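# Unpeg postcards, stack them on mat, box clothespins

## Task

Remove every postcard from the line and leave them as one flat stack lying on the mat, and place all of the clothespins inside the box.

## Robot and tools

Robot: two arms, left_arm and right_arm, each with a two-finger gripper and a wrist camera. Base positions (scene frame, metres): left_arm (+0.027, +0.379, +0.040), right_arm (-0.039, -0.370, +0.040), each turned a few degrees about z. A two-camera stand sits behind the arms.

Frames: the scene frame has its origin at table-top height halfway between the nominal bases; +x points out over the table, +y toward left_arm, +z up. Arm names do not match image left/right. Reported hand positions, velocities and targets use the scene frame. Motion offsets instead use the axes of that arm's current Hand target. On a gripper, the fingers point along its +z and close along its y. end_effector_position is the spot between the pads, roughly 1 cm short of the fingertips; reported poses can be a few cm wrong, worse at long reach.

Command row (used by execute_actions and move): 14 numbers, each in [-1, 1]: dx, dy, dz, rx, ry, rz, opening for left_arm, then the same seven for right_arm; both arms are always included. The six pose numbers are an offset from that arm's Hand target as it stood when the action or move began, not a place; 1.0 equals 0.6 m or 180 degrees, and rx, ry, rz form one rotation vector. Sending the same offset twice moves twice. All six at 0 re-asks for the current Hand target. The opening is absolute: +1 fully open (0.093 m), -1 closed. A 0 opening is a real command, so to keep a gripper as it is, resend its present value (shown under Tool commands).

execute_actions: actions is a list of actions; each action is up to 15 rows, one per 1/30 s step, and a short action repeats its final row to fill 15 steps. Every row counts from the action's start pose. cameras: list of names, ["all"], or []; by default images appear only when actions is empty. An empty list also reports scene number and values usually omitted.

move: target is one row or a list of up to 15 rows; every row is an offset from the same starting Hand targets, not chained. speed: m/s, 0.002 to 2.9, default 0.25 (turning up to twice that in rad/s), one number or one per target. blend: corner rounding in m per target; 0 stops at each. opening_speed: rate of the finger command on the -1..+1 scale per second, at least 0.2. grip_force: newtons per pad, 10 to 50, one value or one per arm; persists until changed, and lower values close slowly (about 4 s at 40, 16 s at 10). blocking=false returns after about 0.5 s while the move continues. A move lasts 0.5 to 10 s, is a straight line, and does not avoid obstacles or the other arm. Faster moves lag, stray and hit harder; aiming far past a contact presses harder. Route around an arm's own base, not near it. The result adds a move: line with the ending (done, off_target, moving, held, fault, possibly naming arms; unnamed arms are done, within 10 mm and 2 degrees) and limits (paced = pose clipped, held = steps withheld). Done does not mean nothing was touched.

wait: seconds 0 to 10; arms keep their last command, a running move continues. stop: brakes a running move. zoom_image: camera (cam_high, cam_left_wrist, cam_right_wrist) and region [x0, y0, x1, y1] in pixels from the top-left, at most 504 by 504, on the newest images. finished_scene: scene = the current scene number; irreversible, so call it only when the result will hold without the robot.

Controller behaviour: commanded orientation is clipped to within 40 degrees of the measured one each step; damped inverse kinematics favours position. Friction and weight leave the gripper short, low or tilted; small moves may fail or drift. After each move compare end_effector_position and quaternion with what you wanted and send the remaining difference as an offset. An arm blocked by something keeps pushing until commanded back past its gripper.

Gripping: grip_measured is the finger motor position (+1 open, -1 closed). Pads meet near -0.94; add about 0.0208 per millimetre of object width; each gripper may read up to 0.02 too open. For a firm hold on a rigid item send at least 0.24 below its width reading; soft, small or round items may need lower. Keep sending that value to hold; send well above the width reading to release. Jumping far below at once gives a brief hard squeeze. Pads push roughly 50 to 65 N, less on items thinner than about 5 mm. Joint positions end with the finger gap in metres.

Other readings: Joint velocities (may read within noise or be omitted), Joint torques (include arm weight, offset and noisy; first three wrap at ±28 N m), motor temperatures, and per-step positions for execute_actions calls. Joint ranges (rad): waist -2.618..3.054, shoulder 0..3.142, elbow 0..3.142 (straight at 2.901), wrist pitch and yaw -1.571..1.571, wrist roll -2.094..2.094.

Heat: holding loads, stretching out or pushing at unreachable poses heats motors. MOTOR HOT at 75 °C; at 90 °C that arm folds and idles for the scene; at 100 °C it collapses.

Cameras: cam_high (fixed, 896x504), cam_left_wrist and cam_right_wrist (896x504); calibration matrices are supplied but may be off by a few mm or degrees.

Avoid: anything leaving the table, dropping or releasing moving items, hard impacts or pushes, the arms touching, one gripper clamping the other's fingers, strain on camera cables, and arm stops. Loose items may occasionally be nudged by outside forces.

Each tool is called after "Call:" by a JSON object that holds its "name" and its "arguments".

## Session

Call:
{"name": "execute_actions", "arguments": {"actions": []}}

Scene clock: 0.00 s.
left_arm: end_effector_position=(+0.4104, +0.3908, +0.1244) grip_measured=+1.000 end_effector_quat_wxyz=(+0.541, -0.061, +0.838, +0.039) | right_arm: end_effector_position=(+0.3456, -0.3909, +0.1015) grip_measured=+1.000 end_effector_quat_wxyz=(+0.537, +0.008, +0.842, -0.041)
Joint positions: left_arm=[0.018 1.503 0.393 0.679 -0.171 -0.079 0.093] | right_arm=[0.006 1.62 0.363 0.824 0.048 -0.045 0.093]
Joint velocities: within noise
Joint torques (N m): no reading
Motor temperatures (°C): left_arm=[23 27 29 31 25 26 23] | right_arm=[23 29 32 31 24 27 25]
Heat: left arm: 31 °C; right arm: 32 °C.
Hand target: left_arm +0.4159, +0.3907, +0.1368; +0.558, -0.063, +0.827, +0.037 | right_arm +0.3500, -0.3910, +0.1101; +0.549, +0.009, +0.835, -0.042
Tool commands: left_gripper/opening=+1.0 right_gripper/opening=+1.0

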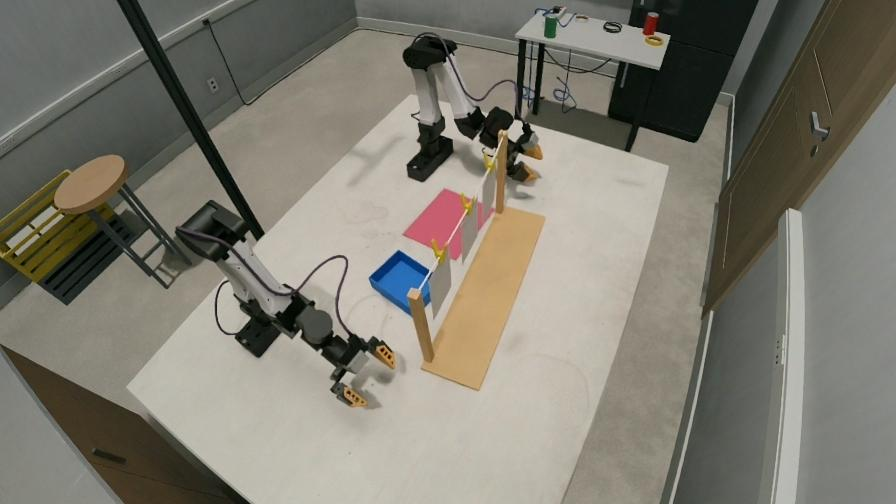

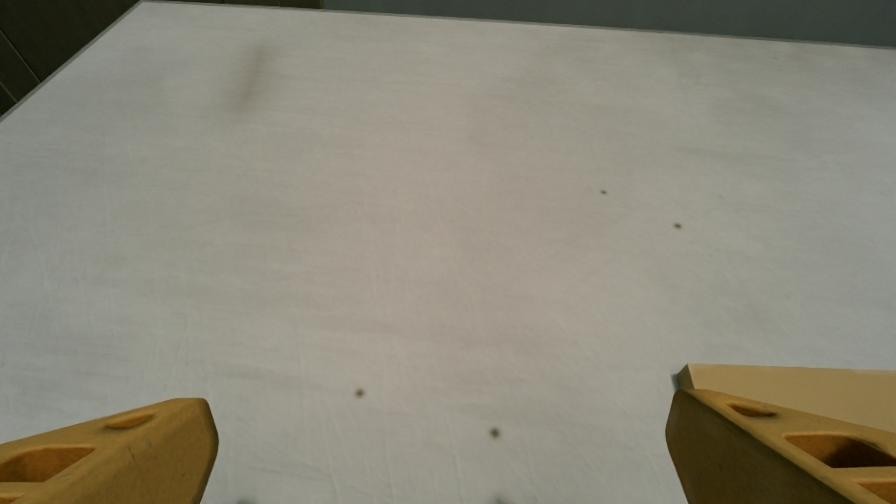

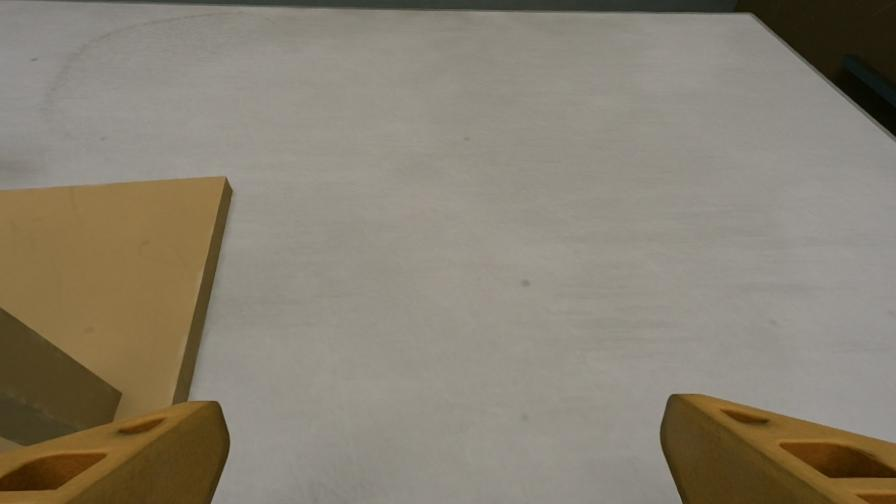

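Call:
{"name": "zoom_image", "arguments": {"camera": "cam_high", "region": [350, 110, 570, 410]}}

Call:
{"name": "zoom_image", "arguments": {"camera": "cam_high", "region": [400, 140, 520, 230]}}

Call:
{"name": "zoom_image", "arguments": {"camera": "cam_high", "region": [360, 220, 480, 340]}}

Scaled by 1.680 from the camera's 896x504 image, which has a finer 1280x720 frame.

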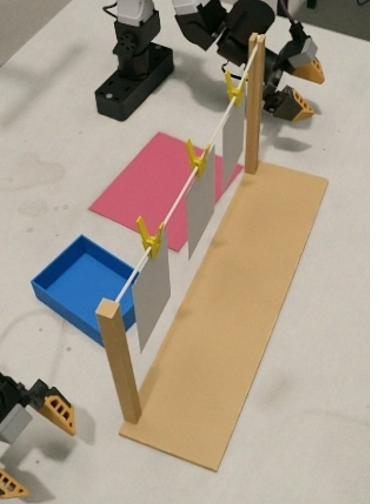

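Scaled by 4.200 from the camera's 896x504 image, which has a finer 1280x720 frame.

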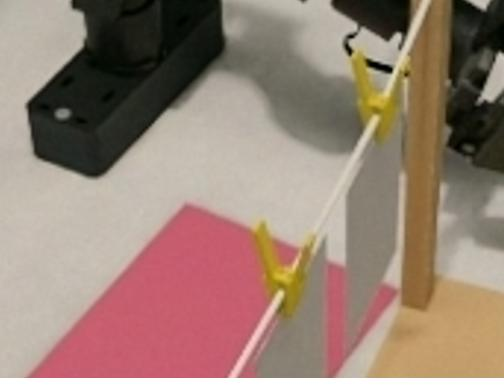

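Scaled by 4.200 from the camera's 896x504 image, which has a finer 1280x720 frame.

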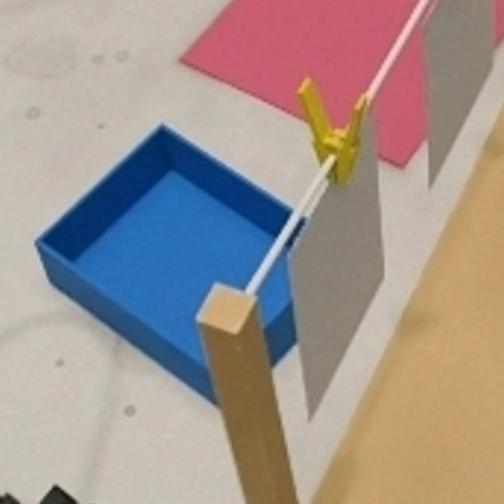

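Call:
{"name": "move", "arguments": {"target": [[-0.131,0.045,-0.402,0.0453,-0.122,0.0118,1,-0.26,0.196,-0.399,-0.0231,-0.1297,0.015,1],[-0.155,-0.348,-0.511,0.0453,-0.122,0.0118,1,-0.26,0.196,-0.399,-0.0231,-0.1297,0.015,1]], "speed": 0.4, "blend": 0.05, "cameras": ["all"]}}

Scene clock: 40.60 s.
left_arm: end_effector_position=(+0.1970, +0.1508, +0.3265) grip_measured=+1.000 end_effector_quat_wxyz=(+0.703, +0.033, +0.710, +0.017) | right_arm: end_effector_position=(+0.2005, -0.2506, +0.3241) grip_measured=+1.000 end_effector_quat_wxyz=(+0.700, -0.018, +0.713, -0.016)
Joint positions: left_arm=[-1.501 1.117 0.713 0.11 -1.537 -0.224 0.093] | right_arm=[1.069 0.668 0.476 0.156 1.027 -0.018 0.093]
Joint torques (N m): left_arm=[0.69 -1.83 10.19 1.5 -0.35 -0.16] | right_arm=[0.61 -0.16 10.89 1.78 0 0.15]
Motor temperatures (°C): left_arm=[23 29 31 36 25 26 23] | right_arm=[23 32 36 38 24 26 25]
Heat: left arm: 36 °C; right arm: 38 °C.
Hand target: left_arm +0.1990, +0.1495, +0.3395; +0.707, +0.001, +0.707, +0.000 | right_arm +0.1998, -0.2501, +0.3405; +0.707, +0.000, +0.707, +0.000
Off the commanded pose: left_arm 0.013 m, 4 deg | right_arm 0.016 m, 3 deg.
move: off_target (left_arm, right_arm); limits=paced
camera_calibration:
cam_left_wrist: T_world_to_cam=[[-0.0352275, -0.995122, -0.0921438, 0.187837], [-0.422155, 0.0983885, -0.901169, 0.402861], [0.905839, 0.00715309, -0.423562, 0.0446009], [0, 0, 0, 1]] pos_world=[0.136285, 0.146965, 0.399245]
cam_right_wrist: T_world_to_cam=[[-0.00554139, -0.999159, 0.0406205, -0.263679], [-0.448711, -0.0338175, -0.893037, 0.410153], [0.89366, -0.0231755, -0.448147, 0.0427504], [0, 0, 0, 1]] pos_world=[0.144375, -0.248596, 0.396151]

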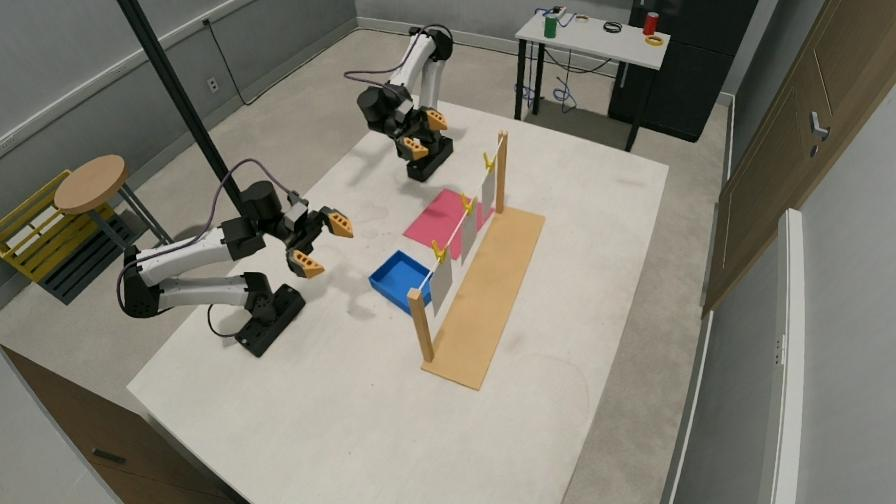

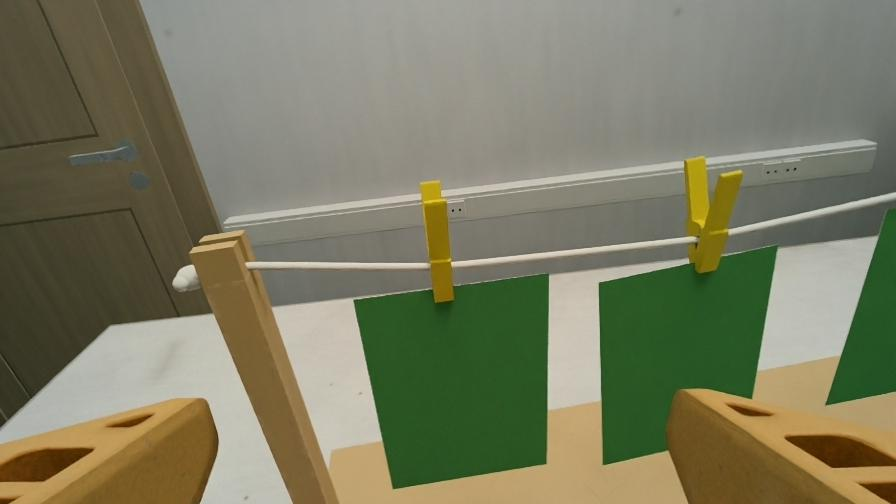

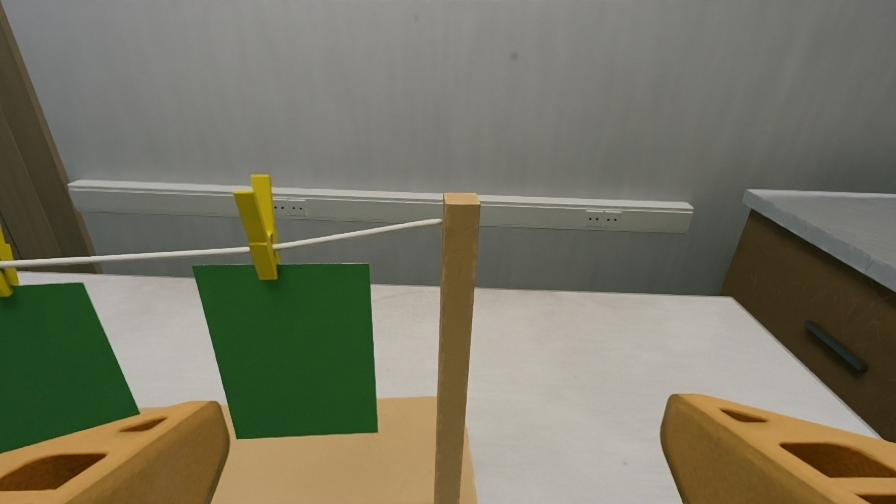

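Call:
{"name": "zoom_image", "arguments": {"camera": "cam_high", "region": [210, 180, 370, 300]}}

Call:
{"name": "zoom_image", "arguments": {"camera": "cam_left_wrist", "region": [380, 150, 560, 320]}}

Call:
{"name": "zoom_image", "arguments": {"camera": "cam_left_wrist", "region": [640, 130, 800, 290]}}

Scaled by 3.150 from the camera's 896x504 image, which has a finer 1280x720 frame.

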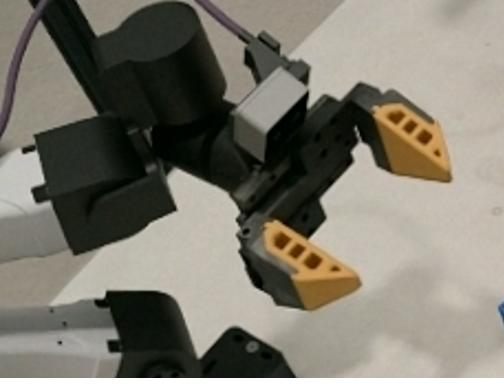

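Scaled by 2.800 from the camera's 896x504 image, which has a finer 1280x720 frame.

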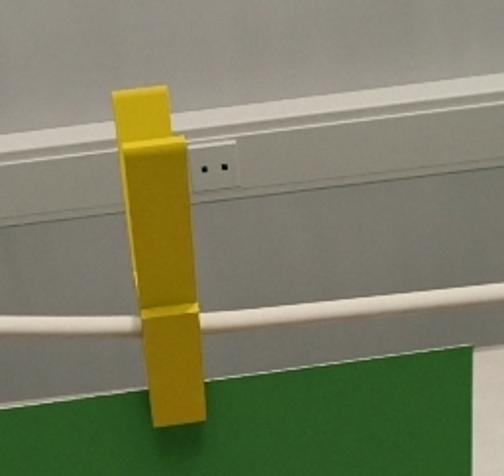

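Scaled by 3.150 from the camera's 896x504 image, which has a finer 1280x720 frame.

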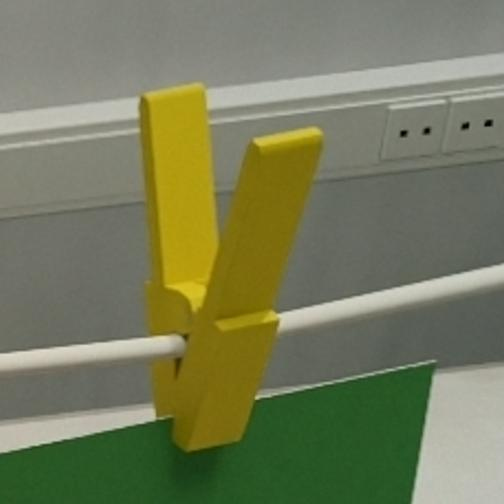

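Call:
{"name": "move", "arguments": {"target": [-0.01,0.007,0.118,0,0,0,1,-0.01,0.15,0.067,0,0,0,1], "cameras": ["cam_left_wrist","cam_right_wrist"]}}

Call:
{"name": "zoom_image", "arguments": {"camera": "cam_left_wrist", "region": [340, 100, 640, 300]}}

Call:
{"name": "zoom_image", "arguments": {"camera": "cam_right_wrist", "region": [240, 100, 540, 300]}}

Scene clock: 91.10 s.
left_arm: end_effector_position=(+0.2676, +0.1554, +0.3460) grip_measured=+1.000 end_effector_quat_wxyz=(+0.704, +0.005, +0.710, +0.008) | right_arm: end_effector_position=(+0.2377, -0.1630, +0.3310) grip_measured=+1.000 end_effector_quat_wxyz=(+0.698, -0.019, +0.715, -0.013)
Joint positions: left_arm=[-1.197 1.156 0.731 0.401 -1.261 -0.006 0.093] | right_arm=[1.124 1.152 0.686 0.415 1.076 -0.001 0.093]
Joint torques (N m): left_arm=[0.62 -2.33 6.6 1.71 0.05 0.06] | right_arm=[-0.02 -2.36 10.36 2 0.01 -0.01]
Motor temperatures (°C): left_arm=[23 27 35 37 24 25 23] | right_arm=[23 29 43 36 24 26 24]
Heat: left arm: 37 °C; right arm: 43 °C.
Hand target: left_arm +0.2698, +0.1536, +0.3456; +0.707, +0.001, +0.707, +0.000 | right_arm +0.2399, -0.1601, +0.3465; +0.707, +0.000, +0.707, +0.000
Off the commanded pose: left_arm 0.003 m, 1 deg | right_arm 0.016 m, 3 deg.
move: off_target (right_arm)
camera_calibration:
cam_left_wrist: T_world_to_cam=[[-0.00783153, -0.999222, -0.0386546, 0.171394], [-0.42227, 0.0383447, -0.905659, 0.460716], [0.906436, 0.00922999, -0.422242, -0.0120861], [0, 0, 0, 1]] pos_world=[0.206844, 0.153707, 0.418774]
cam_right_wrist: T_world_to_cam=[[0.000541355, -0.999284, 0.0378239, -0.176719], [-0.45366, -0.0339532, -0.890528, 0.436385], [0.891175, -0.0166771, -0.453354, 0.0179425], [0, 0, 0, 1]] pos_world=[0.182076, -0.161477, 0.403432]
Images, in order (width x height): cam_left_wrist 896x504, cam_right_wrist 896x504.

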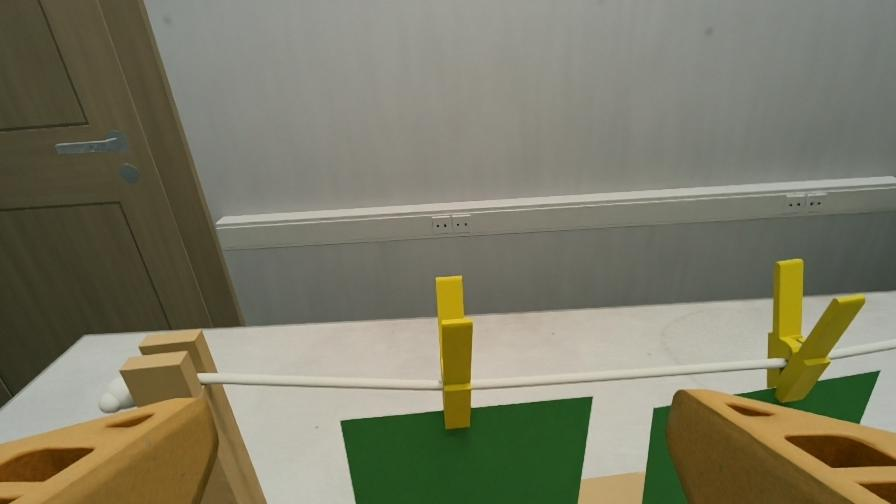

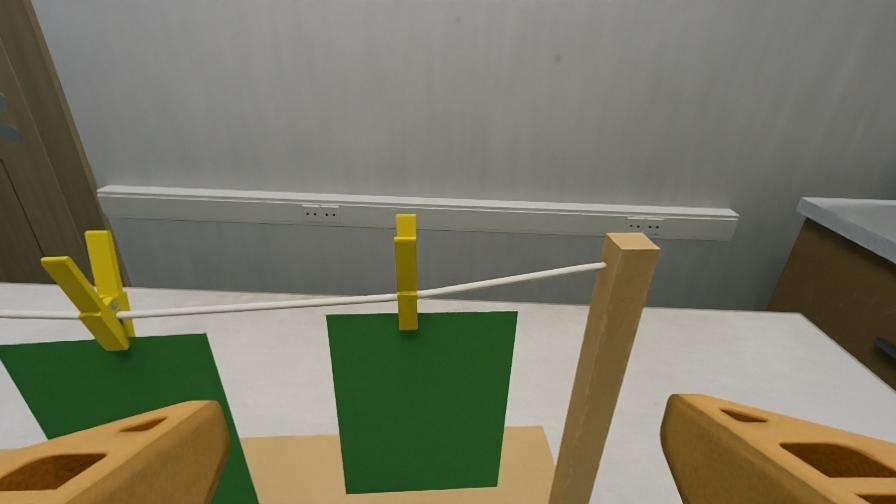

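Scaled by 1.680 from the camera's 896x504 image, which has a finer 1280x720 frame.

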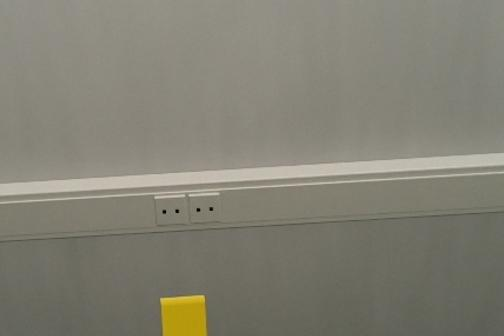

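Scaled by 1.680 from the camera's 896x504 image, which has a finer 1280x720 frame.

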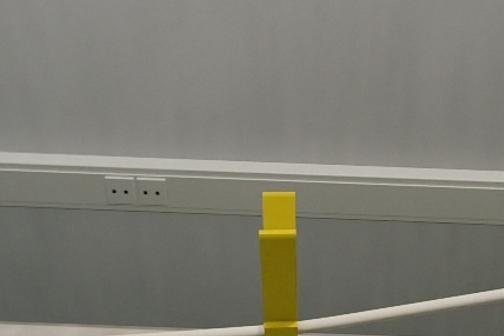

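Call:
{"name": "move", "arguments": {"target": [[0.056,0,0.178,0,0,0,0,0,0,0,0,0,0,1],[0.056,0,0.178,0,0,0,-0.75,0,0,0,0,0,0,1]], "speed": 0.2, "opening_speed": 1.0, "cameras": ["cam_left_wrist","cam_right_wrist"]}}

Scene clock: 105.23 s.
left_arm: end_effector_position=(+0.3717, +0.1553, +0.3021) grip_measured=-0.746 end_effector_quat_wxyz=(+0.700, +0.013, +0.714, +0.009) | right_arm: end_effector_position=(+0.2377, -0.1630, +0.3311) grip_measured=+1.000 end_effector_quat_wxyz=(+0.699, -0.019, +0.715, -0.013)
Joint positions: left_arm=[-0.838 1.425 0.747 0.646 -0.893 0.005 0.009] | right_arm=[1.124 1.152 0.686 0.415 1.076 -0.001 0.093]
Joint torques (N m): left_arm=[0.65 -3.97 9.18 1.82 -0.03 0.02] | right_arm=[-0.01 -2.35 10.37 2.01 0 -0.02]
Heat: left arm: 38 °C; right arm: 44 °C.
Hand target: left_arm +0.3766, +0.1536, +0.3119; +0.707, +0.001, +0.707, +0.000 | right_arm +0.2399, -0.1601, +0.3465; +0.707, +0.000, +0.707, +0.000
Off the commanded pose: left_arm 0.011 m, 2 deg | right_arm 0.016 m, 3 deg.
move: off_target (left_arm, right_arm); target 2's new opening was sent with left_arm's hand 0.012 m and 2 deg from that target
camera_calibration:
cam_left_wrist: T_world_to_cam=[[-0.0183655, -0.99852, -0.0511881, 0.1781], [-0.433571, 0.0540862, -0.899495, 0.464811], [0.900932, 0.00567399, -0.433922, -0.118977], [0, 0, 0, 1]] pos_world=[0.311989, 0.153372, 0.375585]
cam_right_wrist: T_world_to_cam=[[0.000491042, -0.999296, 0.03751, -0.176585], [-0.453538, -0.0336528, -0.890601, 0.436442], [0.891237, -0.0165749, -0.453235, 0.0179], [0, 0, 0, 1]] pos_world=[0.182076, -0.161477, 0.403432]
Images, in order (width x height): cam_left_wrist 896x504, cam_right_wrist 896x504.

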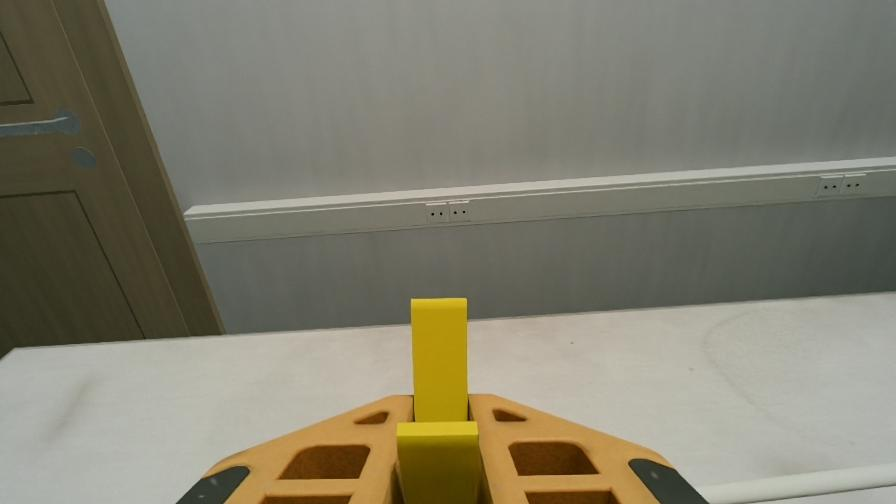

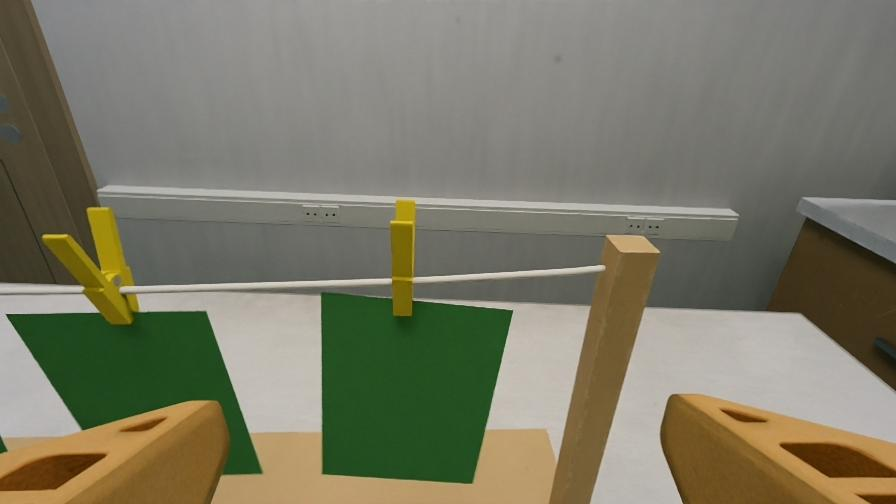

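Call:
{"name": "move", "arguments": {"target": [0,0.083,0.005,0,0,0,-0.75,0,0,0,0,0,0,1], "speed": 0.08, "cameras": ["all"]}}

Call:
{"name": "zoom_image", "arguments": {"camera": "cam_high", "region": [360, 110, 560, 320]}}

Scene clock: 112.03 s.
left_arm: end_effector_position=(+0.3809, +0.1925, +0.3026) grip_measured=-0.746 end_effector_quat_wxyz=(+0.700, +0.018, +0.714, +0.000) | right_arm: end_effector_position=(+0.2377, -0.1630, +0.3311) grip_measured=+1.000 end_effector_quat_wxyz=(+0.699, -0.019, +0.715, -0.013)
Joint positions: left_arm=[-0.713 1.323 0.669 0.625 -0.748 0.005 0.009] | right_arm=[1.124 1.152 0.686 0.415 1.076 -0.001 0.093]
Joint torques (N m): left_arm=[1.2 -6.89 6.41 1.77 -0.15 -0.02] | right_arm=[-0.02 -2.33 10.39 1.98 0 -0.01]
Heat: left arm: 39 °C; right arm: 45 °C.
Hand target: left_arm +0.3797, +0.2035, +0.3120; +0.707, +0.001, +0.707, +0.000 | right_arm +0.2399, -0.1601, +0.3465; +0.707, +0.000, +0.707, +0.000
Off the commanded pose: left_arm 0.014 m, 2 deg | right_arm 0.016 m, 3 deg.
move: off_target (left_arm, right_arm)
camera_calibration:
cam_left_wrist: T_world_to_cam=[[-0.0381756, -0.99824, -0.0453781, 0.22117], [-0.433133, 0.0574537, -0.899497, 0.466459], [0.900521, -0.0146841, -0.434564, -0.122969], [0, 0, 0, 1]] pos_world=[0.321218, 0.192176, 0.376177]
cam_right_wrist: T_world_to_cam=[[0.000491042, -0.999296, 0.03751, -0.176585], [-0.453538, -0.0336528, -0.890601, 0.436442], [0.891237, -0.0165749, -0.453235, 0.0179], [0, 0, 0, 1]] pos_world=[0.182076, -0.161477, 0.403432]

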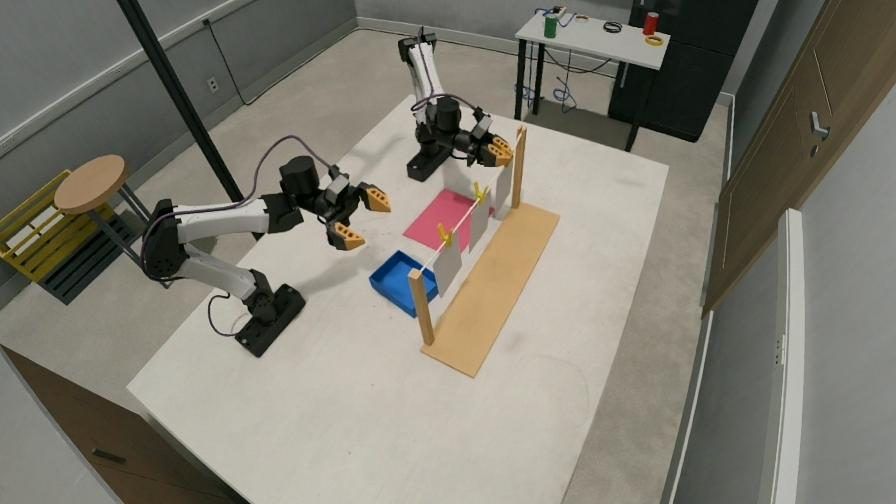

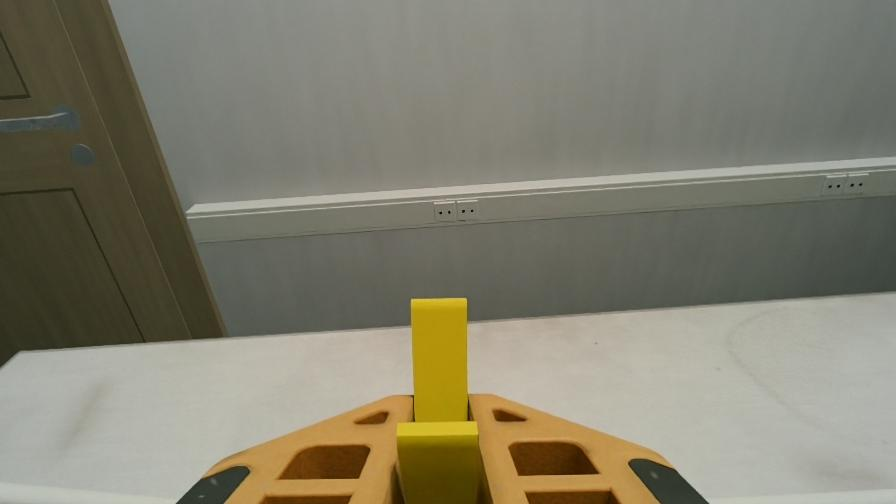

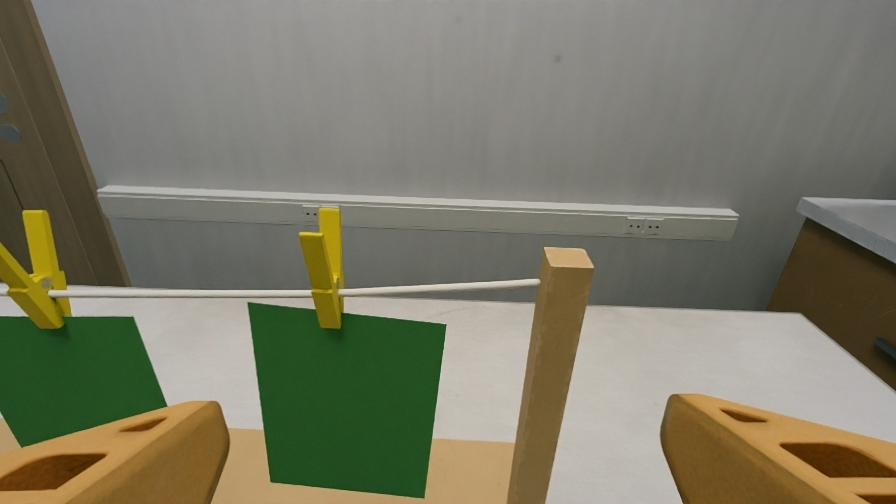

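Scaled by 2.400 from the camera's 896x504 image, which has a finer 1280x720 frame.

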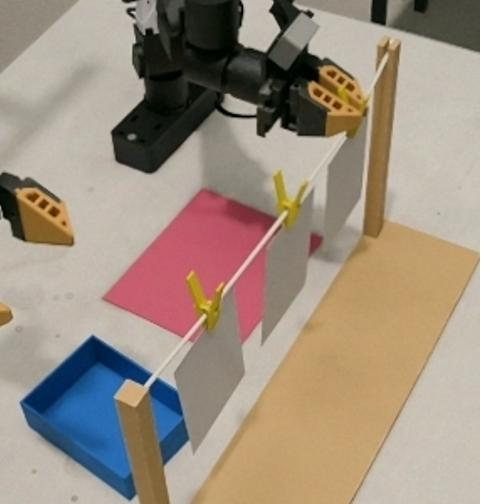

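Call:
{"name": "move", "arguments": {"target": [0.032,0,0.008,0,0.25,0,-0.75,0.2275,0.367,0.033,-0.472,0.195,0.195,1], "speed": 0.12, "cameras": ["all"]}}

Call:
{"name": "zoom_image", "arguments": {"camera": "cam_high", "region": [360, 110, 560, 320]}}

Scene clock: 145.17 s.
left_arm: end_effector_position=(+0.3826, +0.1930, +0.2936) grip_measured=-0.746 end_effector_quat_wxyz=(+0.392, +0.011, +0.920, -0.018) | right_arm: end_effector_position=(+0.2520, +0.0578, +0.1974) grip_measured=+1.000 end_effector_quat_wxyz=(+0.258, -0.268, +0.668, +0.645)
Joint positions: left_arm=[-0.59 1.491 1.447 -0.812 -0.415 -0.469 0.009] | right_arm=[0.766 2.047 1.004 0.991 -0.845 0.771 0.093]
Joint torques (N m): left_arm=[1.62 -4.52 9.35 0.95 -0.36 -0.06] | right_arm=[-0.84 -8.27 8.83 2.19 -0.21 0.01]
Heat: left arm: 39 °C; right arm: 46 °C.
Hand target: left_arm +0.3845, +0.2035, +0.2929; +0.383, +0.000, +0.924, +0.000 | right_arm +0.2595, +0.0603, +0.2102; +0.271, -0.272, +0.653, +0.653
Off the commanded pose: left_arm 0.011 m, 3 deg | right_arm 0.015 m, 3 deg.
move: off_target (left_arm, right_arm)
camera_calibration:
cam_left_wrist: T_world_to_cam=[[-0.0579873, -0.998167, 0.0173283, 0.210455], [-0.927885, 0.0474841, -0.369829, 0.494768], [0.368329, -0.0375241, -0.928938, 0.224805], [0, 0, 0, 1]] pos_world=[0.38849, 0.195012, 0.388163]
cam_right_wrist: T_world_to_cam=[[0.684237, -0.0324034, -0.728539, -0.0279442], [-0.659334, -0.454356, -0.599032, 0.349894], [-0.311606, 0.890231, -0.332252, 0.175133], [0, 0, 0, 1]] pos_world=[0.30439, 0.0021623, 0.247427]

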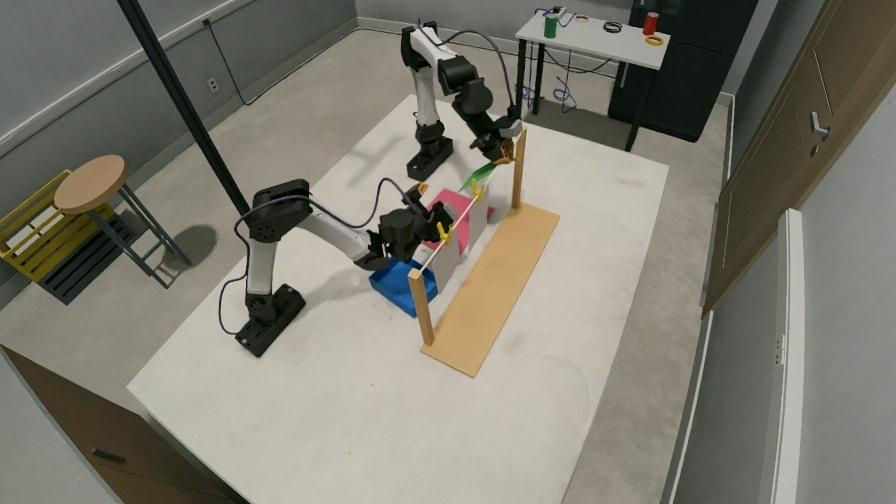

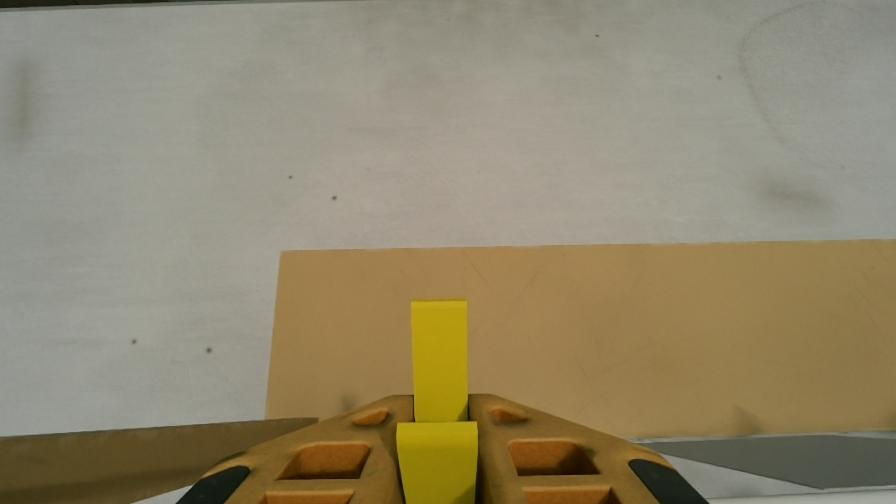

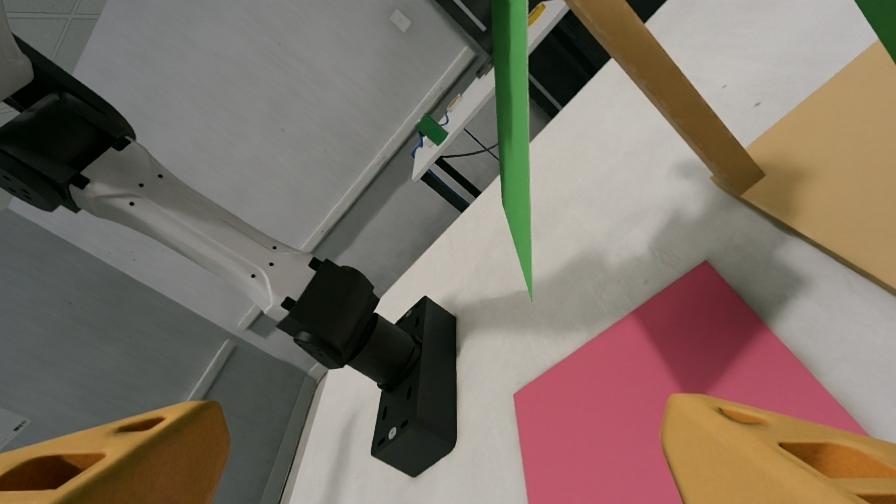

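Scaled by 2.400 from the camera's 896x504 image, which has a finer 1280x720 frame.

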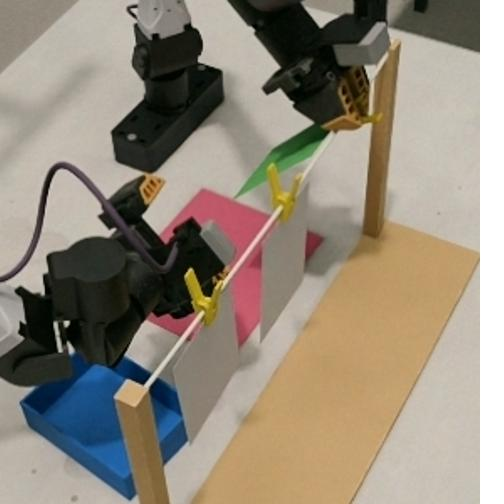

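Call:
{"name": "move", "arguments": {"target": [[0,0,0,0,0,0,-0.75,-0.008,-0.048,0.03,0,0,0,1],[0,0,0,0,0,0,-0.75,-0.008,-0.048,0.153,0,0,0,1]], "speed": 0.1, "blend": 0.01, "cameras": ["all"]}}

Call:
{"name": "zoom_image", "arguments": {"camera": "cam_high", "region": [360, 110, 560, 320]}}

Scene clock: 167.00 s.
left_arm: end_effector_position=(+0.3825, +0.1930, +0.2935) grip_measured=-0.746 end_effector_quat_wxyz=(+0.392, +0.011, +0.920, -0.018) | right_arm: end_effector_position=(+0.2797, +0.1463, +0.1858) grip_measured=+1.000 end_effector_quat_wxyz=(+0.265, -0.274, +0.659, +0.649)
Joint positions: left_arm=[-0.59 1.491 1.447 -0.813 -0.415 -0.47 0.009] | right_arm=[0.866 2.324 1.415 0.885 -0.75 0.774 0.093]
Joint torques (N m): left_arm=[1.59 -4.4 9.4 0.96 -0.35 -0.06] | right_arm=[0.29 -10.41 9.33 2 -0.05 0.03]
Heat: left arm: 37 °C; right arm: 44 °C.
Hand target: left_arm +0.3845, +0.2036, +0.2929; +0.383, +0.000, +0.924, +0.000 | right_arm +0.2833, +0.1521, +0.1931; +0.271, -0.272, +0.653, +0.653
Off the commanded pose: left_arm 0.011 m, 3 deg | right_arm 0.010 m, 1 deg.
move: off_target (left_arm)
camera_calibration:
cam_left_wrist: T_world_to_cam=[[-0.057798, -0.998176, 0.0174169, 0.210346], [-0.928014, 0.0472875, -0.369532, 0.494611], [0.368035, -0.0375213, -0.929055, 0.224908], [0, 0, 0, 1]] pos_world=[0.38839, 0.195012, 0.388063]
cam_right_wrist: T_world_to_cam=[[0.698882, -0.0159495, -0.715059, -0.0614869], [-0.644665, -0.447073, -0.620108, 0.400173], [-0.309793, 0.894355, -0.322733, 0.0982327], [0, 0, 0, 1]] pos_world=[0.331382, 0.0900711, 0.235887]

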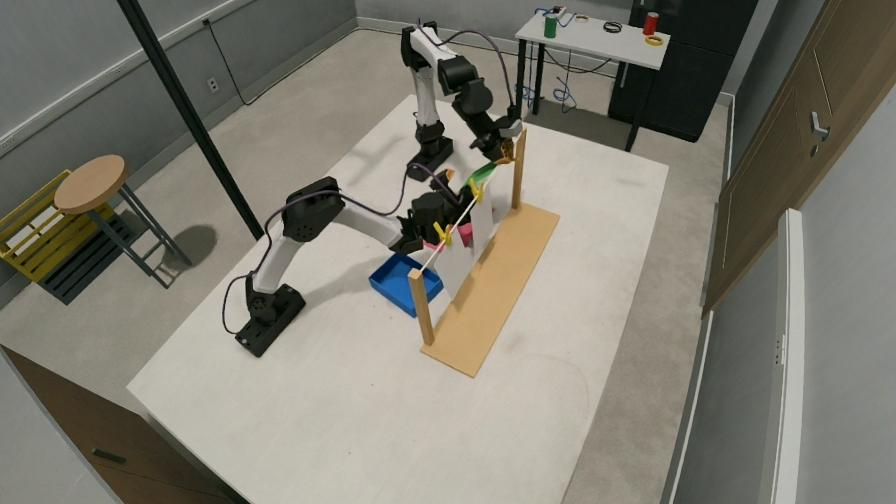

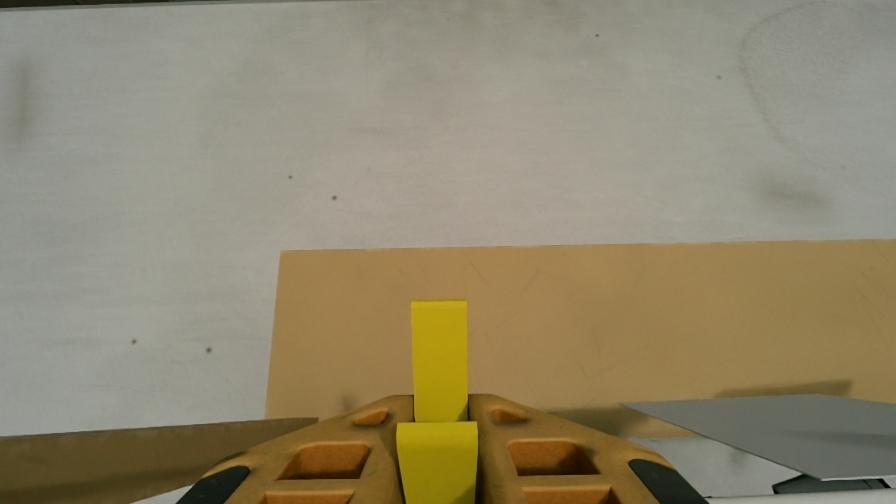

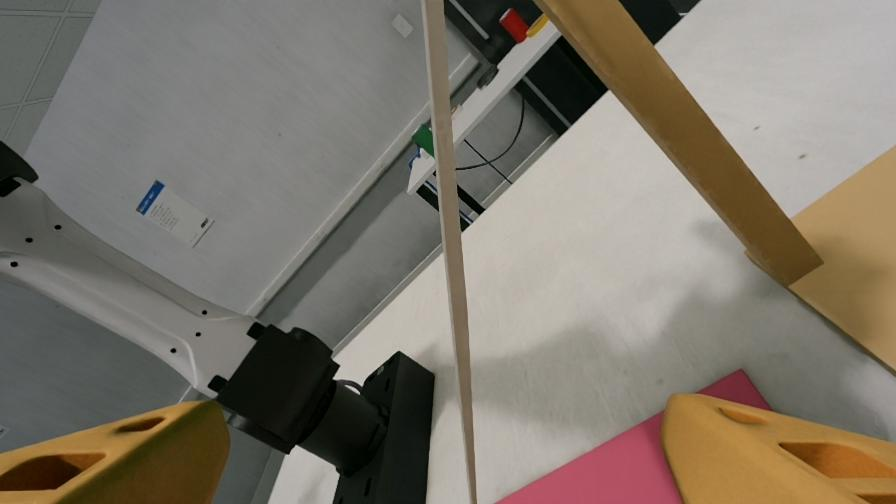

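Scaled by 2.400 from the camera's 896x504 image, which has a finer 1280x720 frame.

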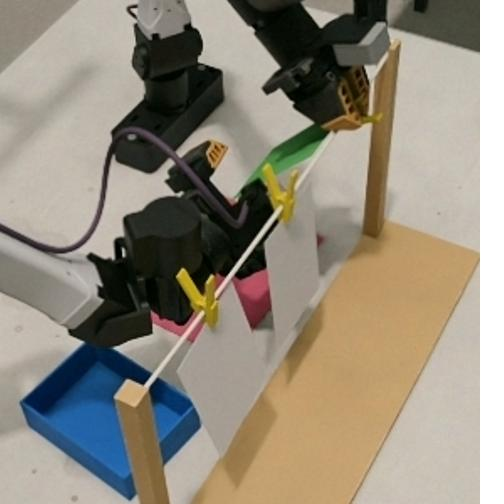

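Call:
{"name": "move", "arguments": {"target": [[0,0,0,0,0,0,-0.75,0.003,-0.02,0.018,0,0,-0.025,1],[0,0,0,0,0,0,-0.75,0.003,-0.02,0.018,0,0,-0.025,-1]], "speed": 0.1, "opening_speed": 0.7, "grip_force": [50,35], "cameras": ["all"]}}

Call:
{"name": "zoom_image", "arguments": {"camera": "cam_high", "region": [360, 110, 560, 320]}}

Scene clock: 182.90 s.
left_arm: end_effector_position=(+0.3825, +0.1929, +0.2935) grip_measured=-0.746 end_effector_quat_wxyz=(+0.392, +0.011, +0.920, -0.018) | right_arm: end_effector_position=(+0.2893, +0.1558, +0.1755) grip_measured=-0.988 end_effector_quat_wxyz=(+0.283, -0.289, +0.652, +0.641)
Joint positions: left_arm=[-0.59 1.491 1.447 -0.813 -0.415 -0.47 0.009] | right_arm=[0.866 2.386 1.486 0.876 -0.745 0.721 0]
Joint torques (N m): left_arm=[1.59 -4.41 9.44 0.97 -0.36 -0.05] | right_arm=[0.69 -10.88 9.39 2.01 -0.04 -0.24]
Motor temperatures (°C): left_arm=[23 29 38 35 24 25 23] | right_arm=[23 35 44 38 24 26 24]
Heat: left arm: 38 °C; right arm: 44 °C.
Hand target: left_arm +0.3845, +0.2035, +0.2929; +0.383, +0.000, +0.924, +0.000 | right_arm +0.2905, +0.1629, +0.1835; +0.296, -0.297, +0.641, +0.642
Off the commanded pose: left_arm 0.011 m, 3 deg | right_arm 0.011 m, 2 deg.
grip_force (N): 50, 35
move: off_target (left_arm, right_arm); target 2's new opening was sent with right_arm's hand 0.011 m and 2 deg from that target
camera_calibration:
cam_left_wrist: T_world_to_cam=[[-0.0579903, -0.998161, 0.0176702, 0.210319], [-0.928038, 0.0473759, -0.369461, 0.494576], [0.367944, -0.0378238, -0.929078, 0.22501], [0, 0, 0, 1]] pos_world=[0.38839, 0.195012, 0.388062]
cam_right_wrist: T_world_to_cam=[[0.734736, -0.0194062, -0.678075, -0.0917641], [-0.613668, -0.44501, -0.65221, 0.400542], [-0.289094, 0.895315, -0.338874, 0.0861089], [0, 0, 0, 1]] pos_world=[0.338116, 0.09937, 0.228195]

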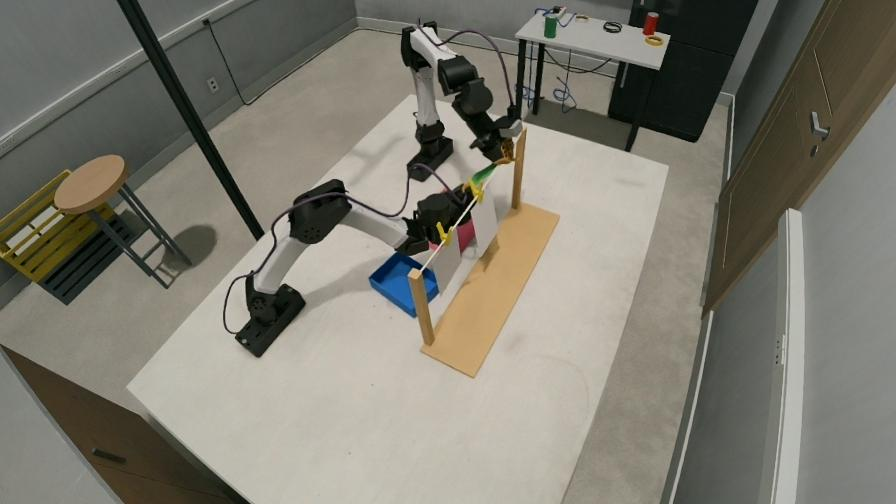

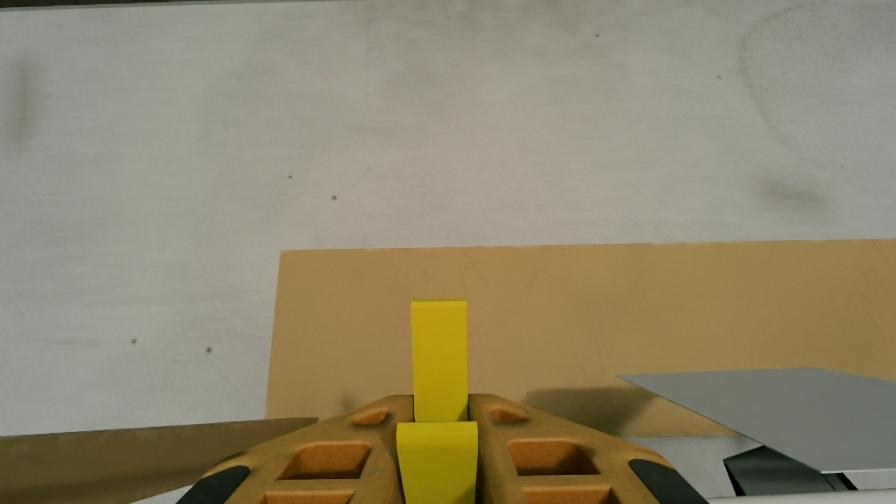

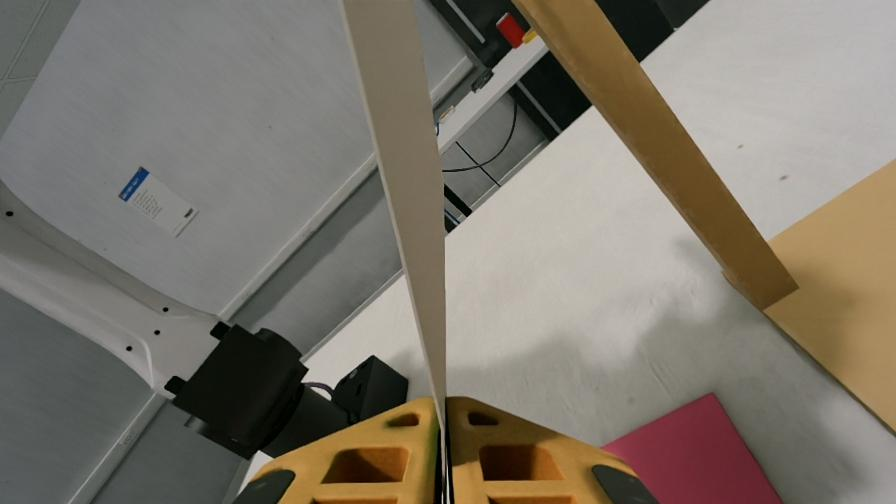

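Scaled by 2.400 from the camera's 896x504 image, which has a finer 1280x720 frame.

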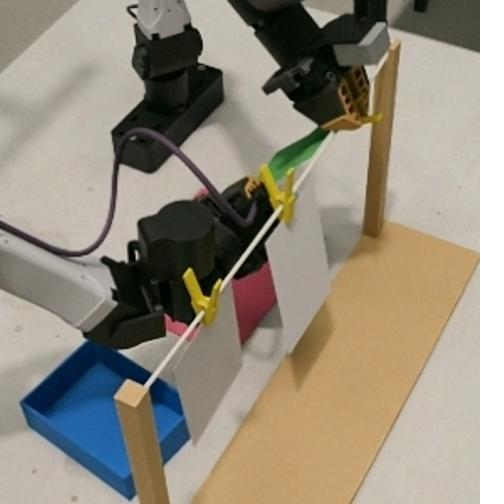

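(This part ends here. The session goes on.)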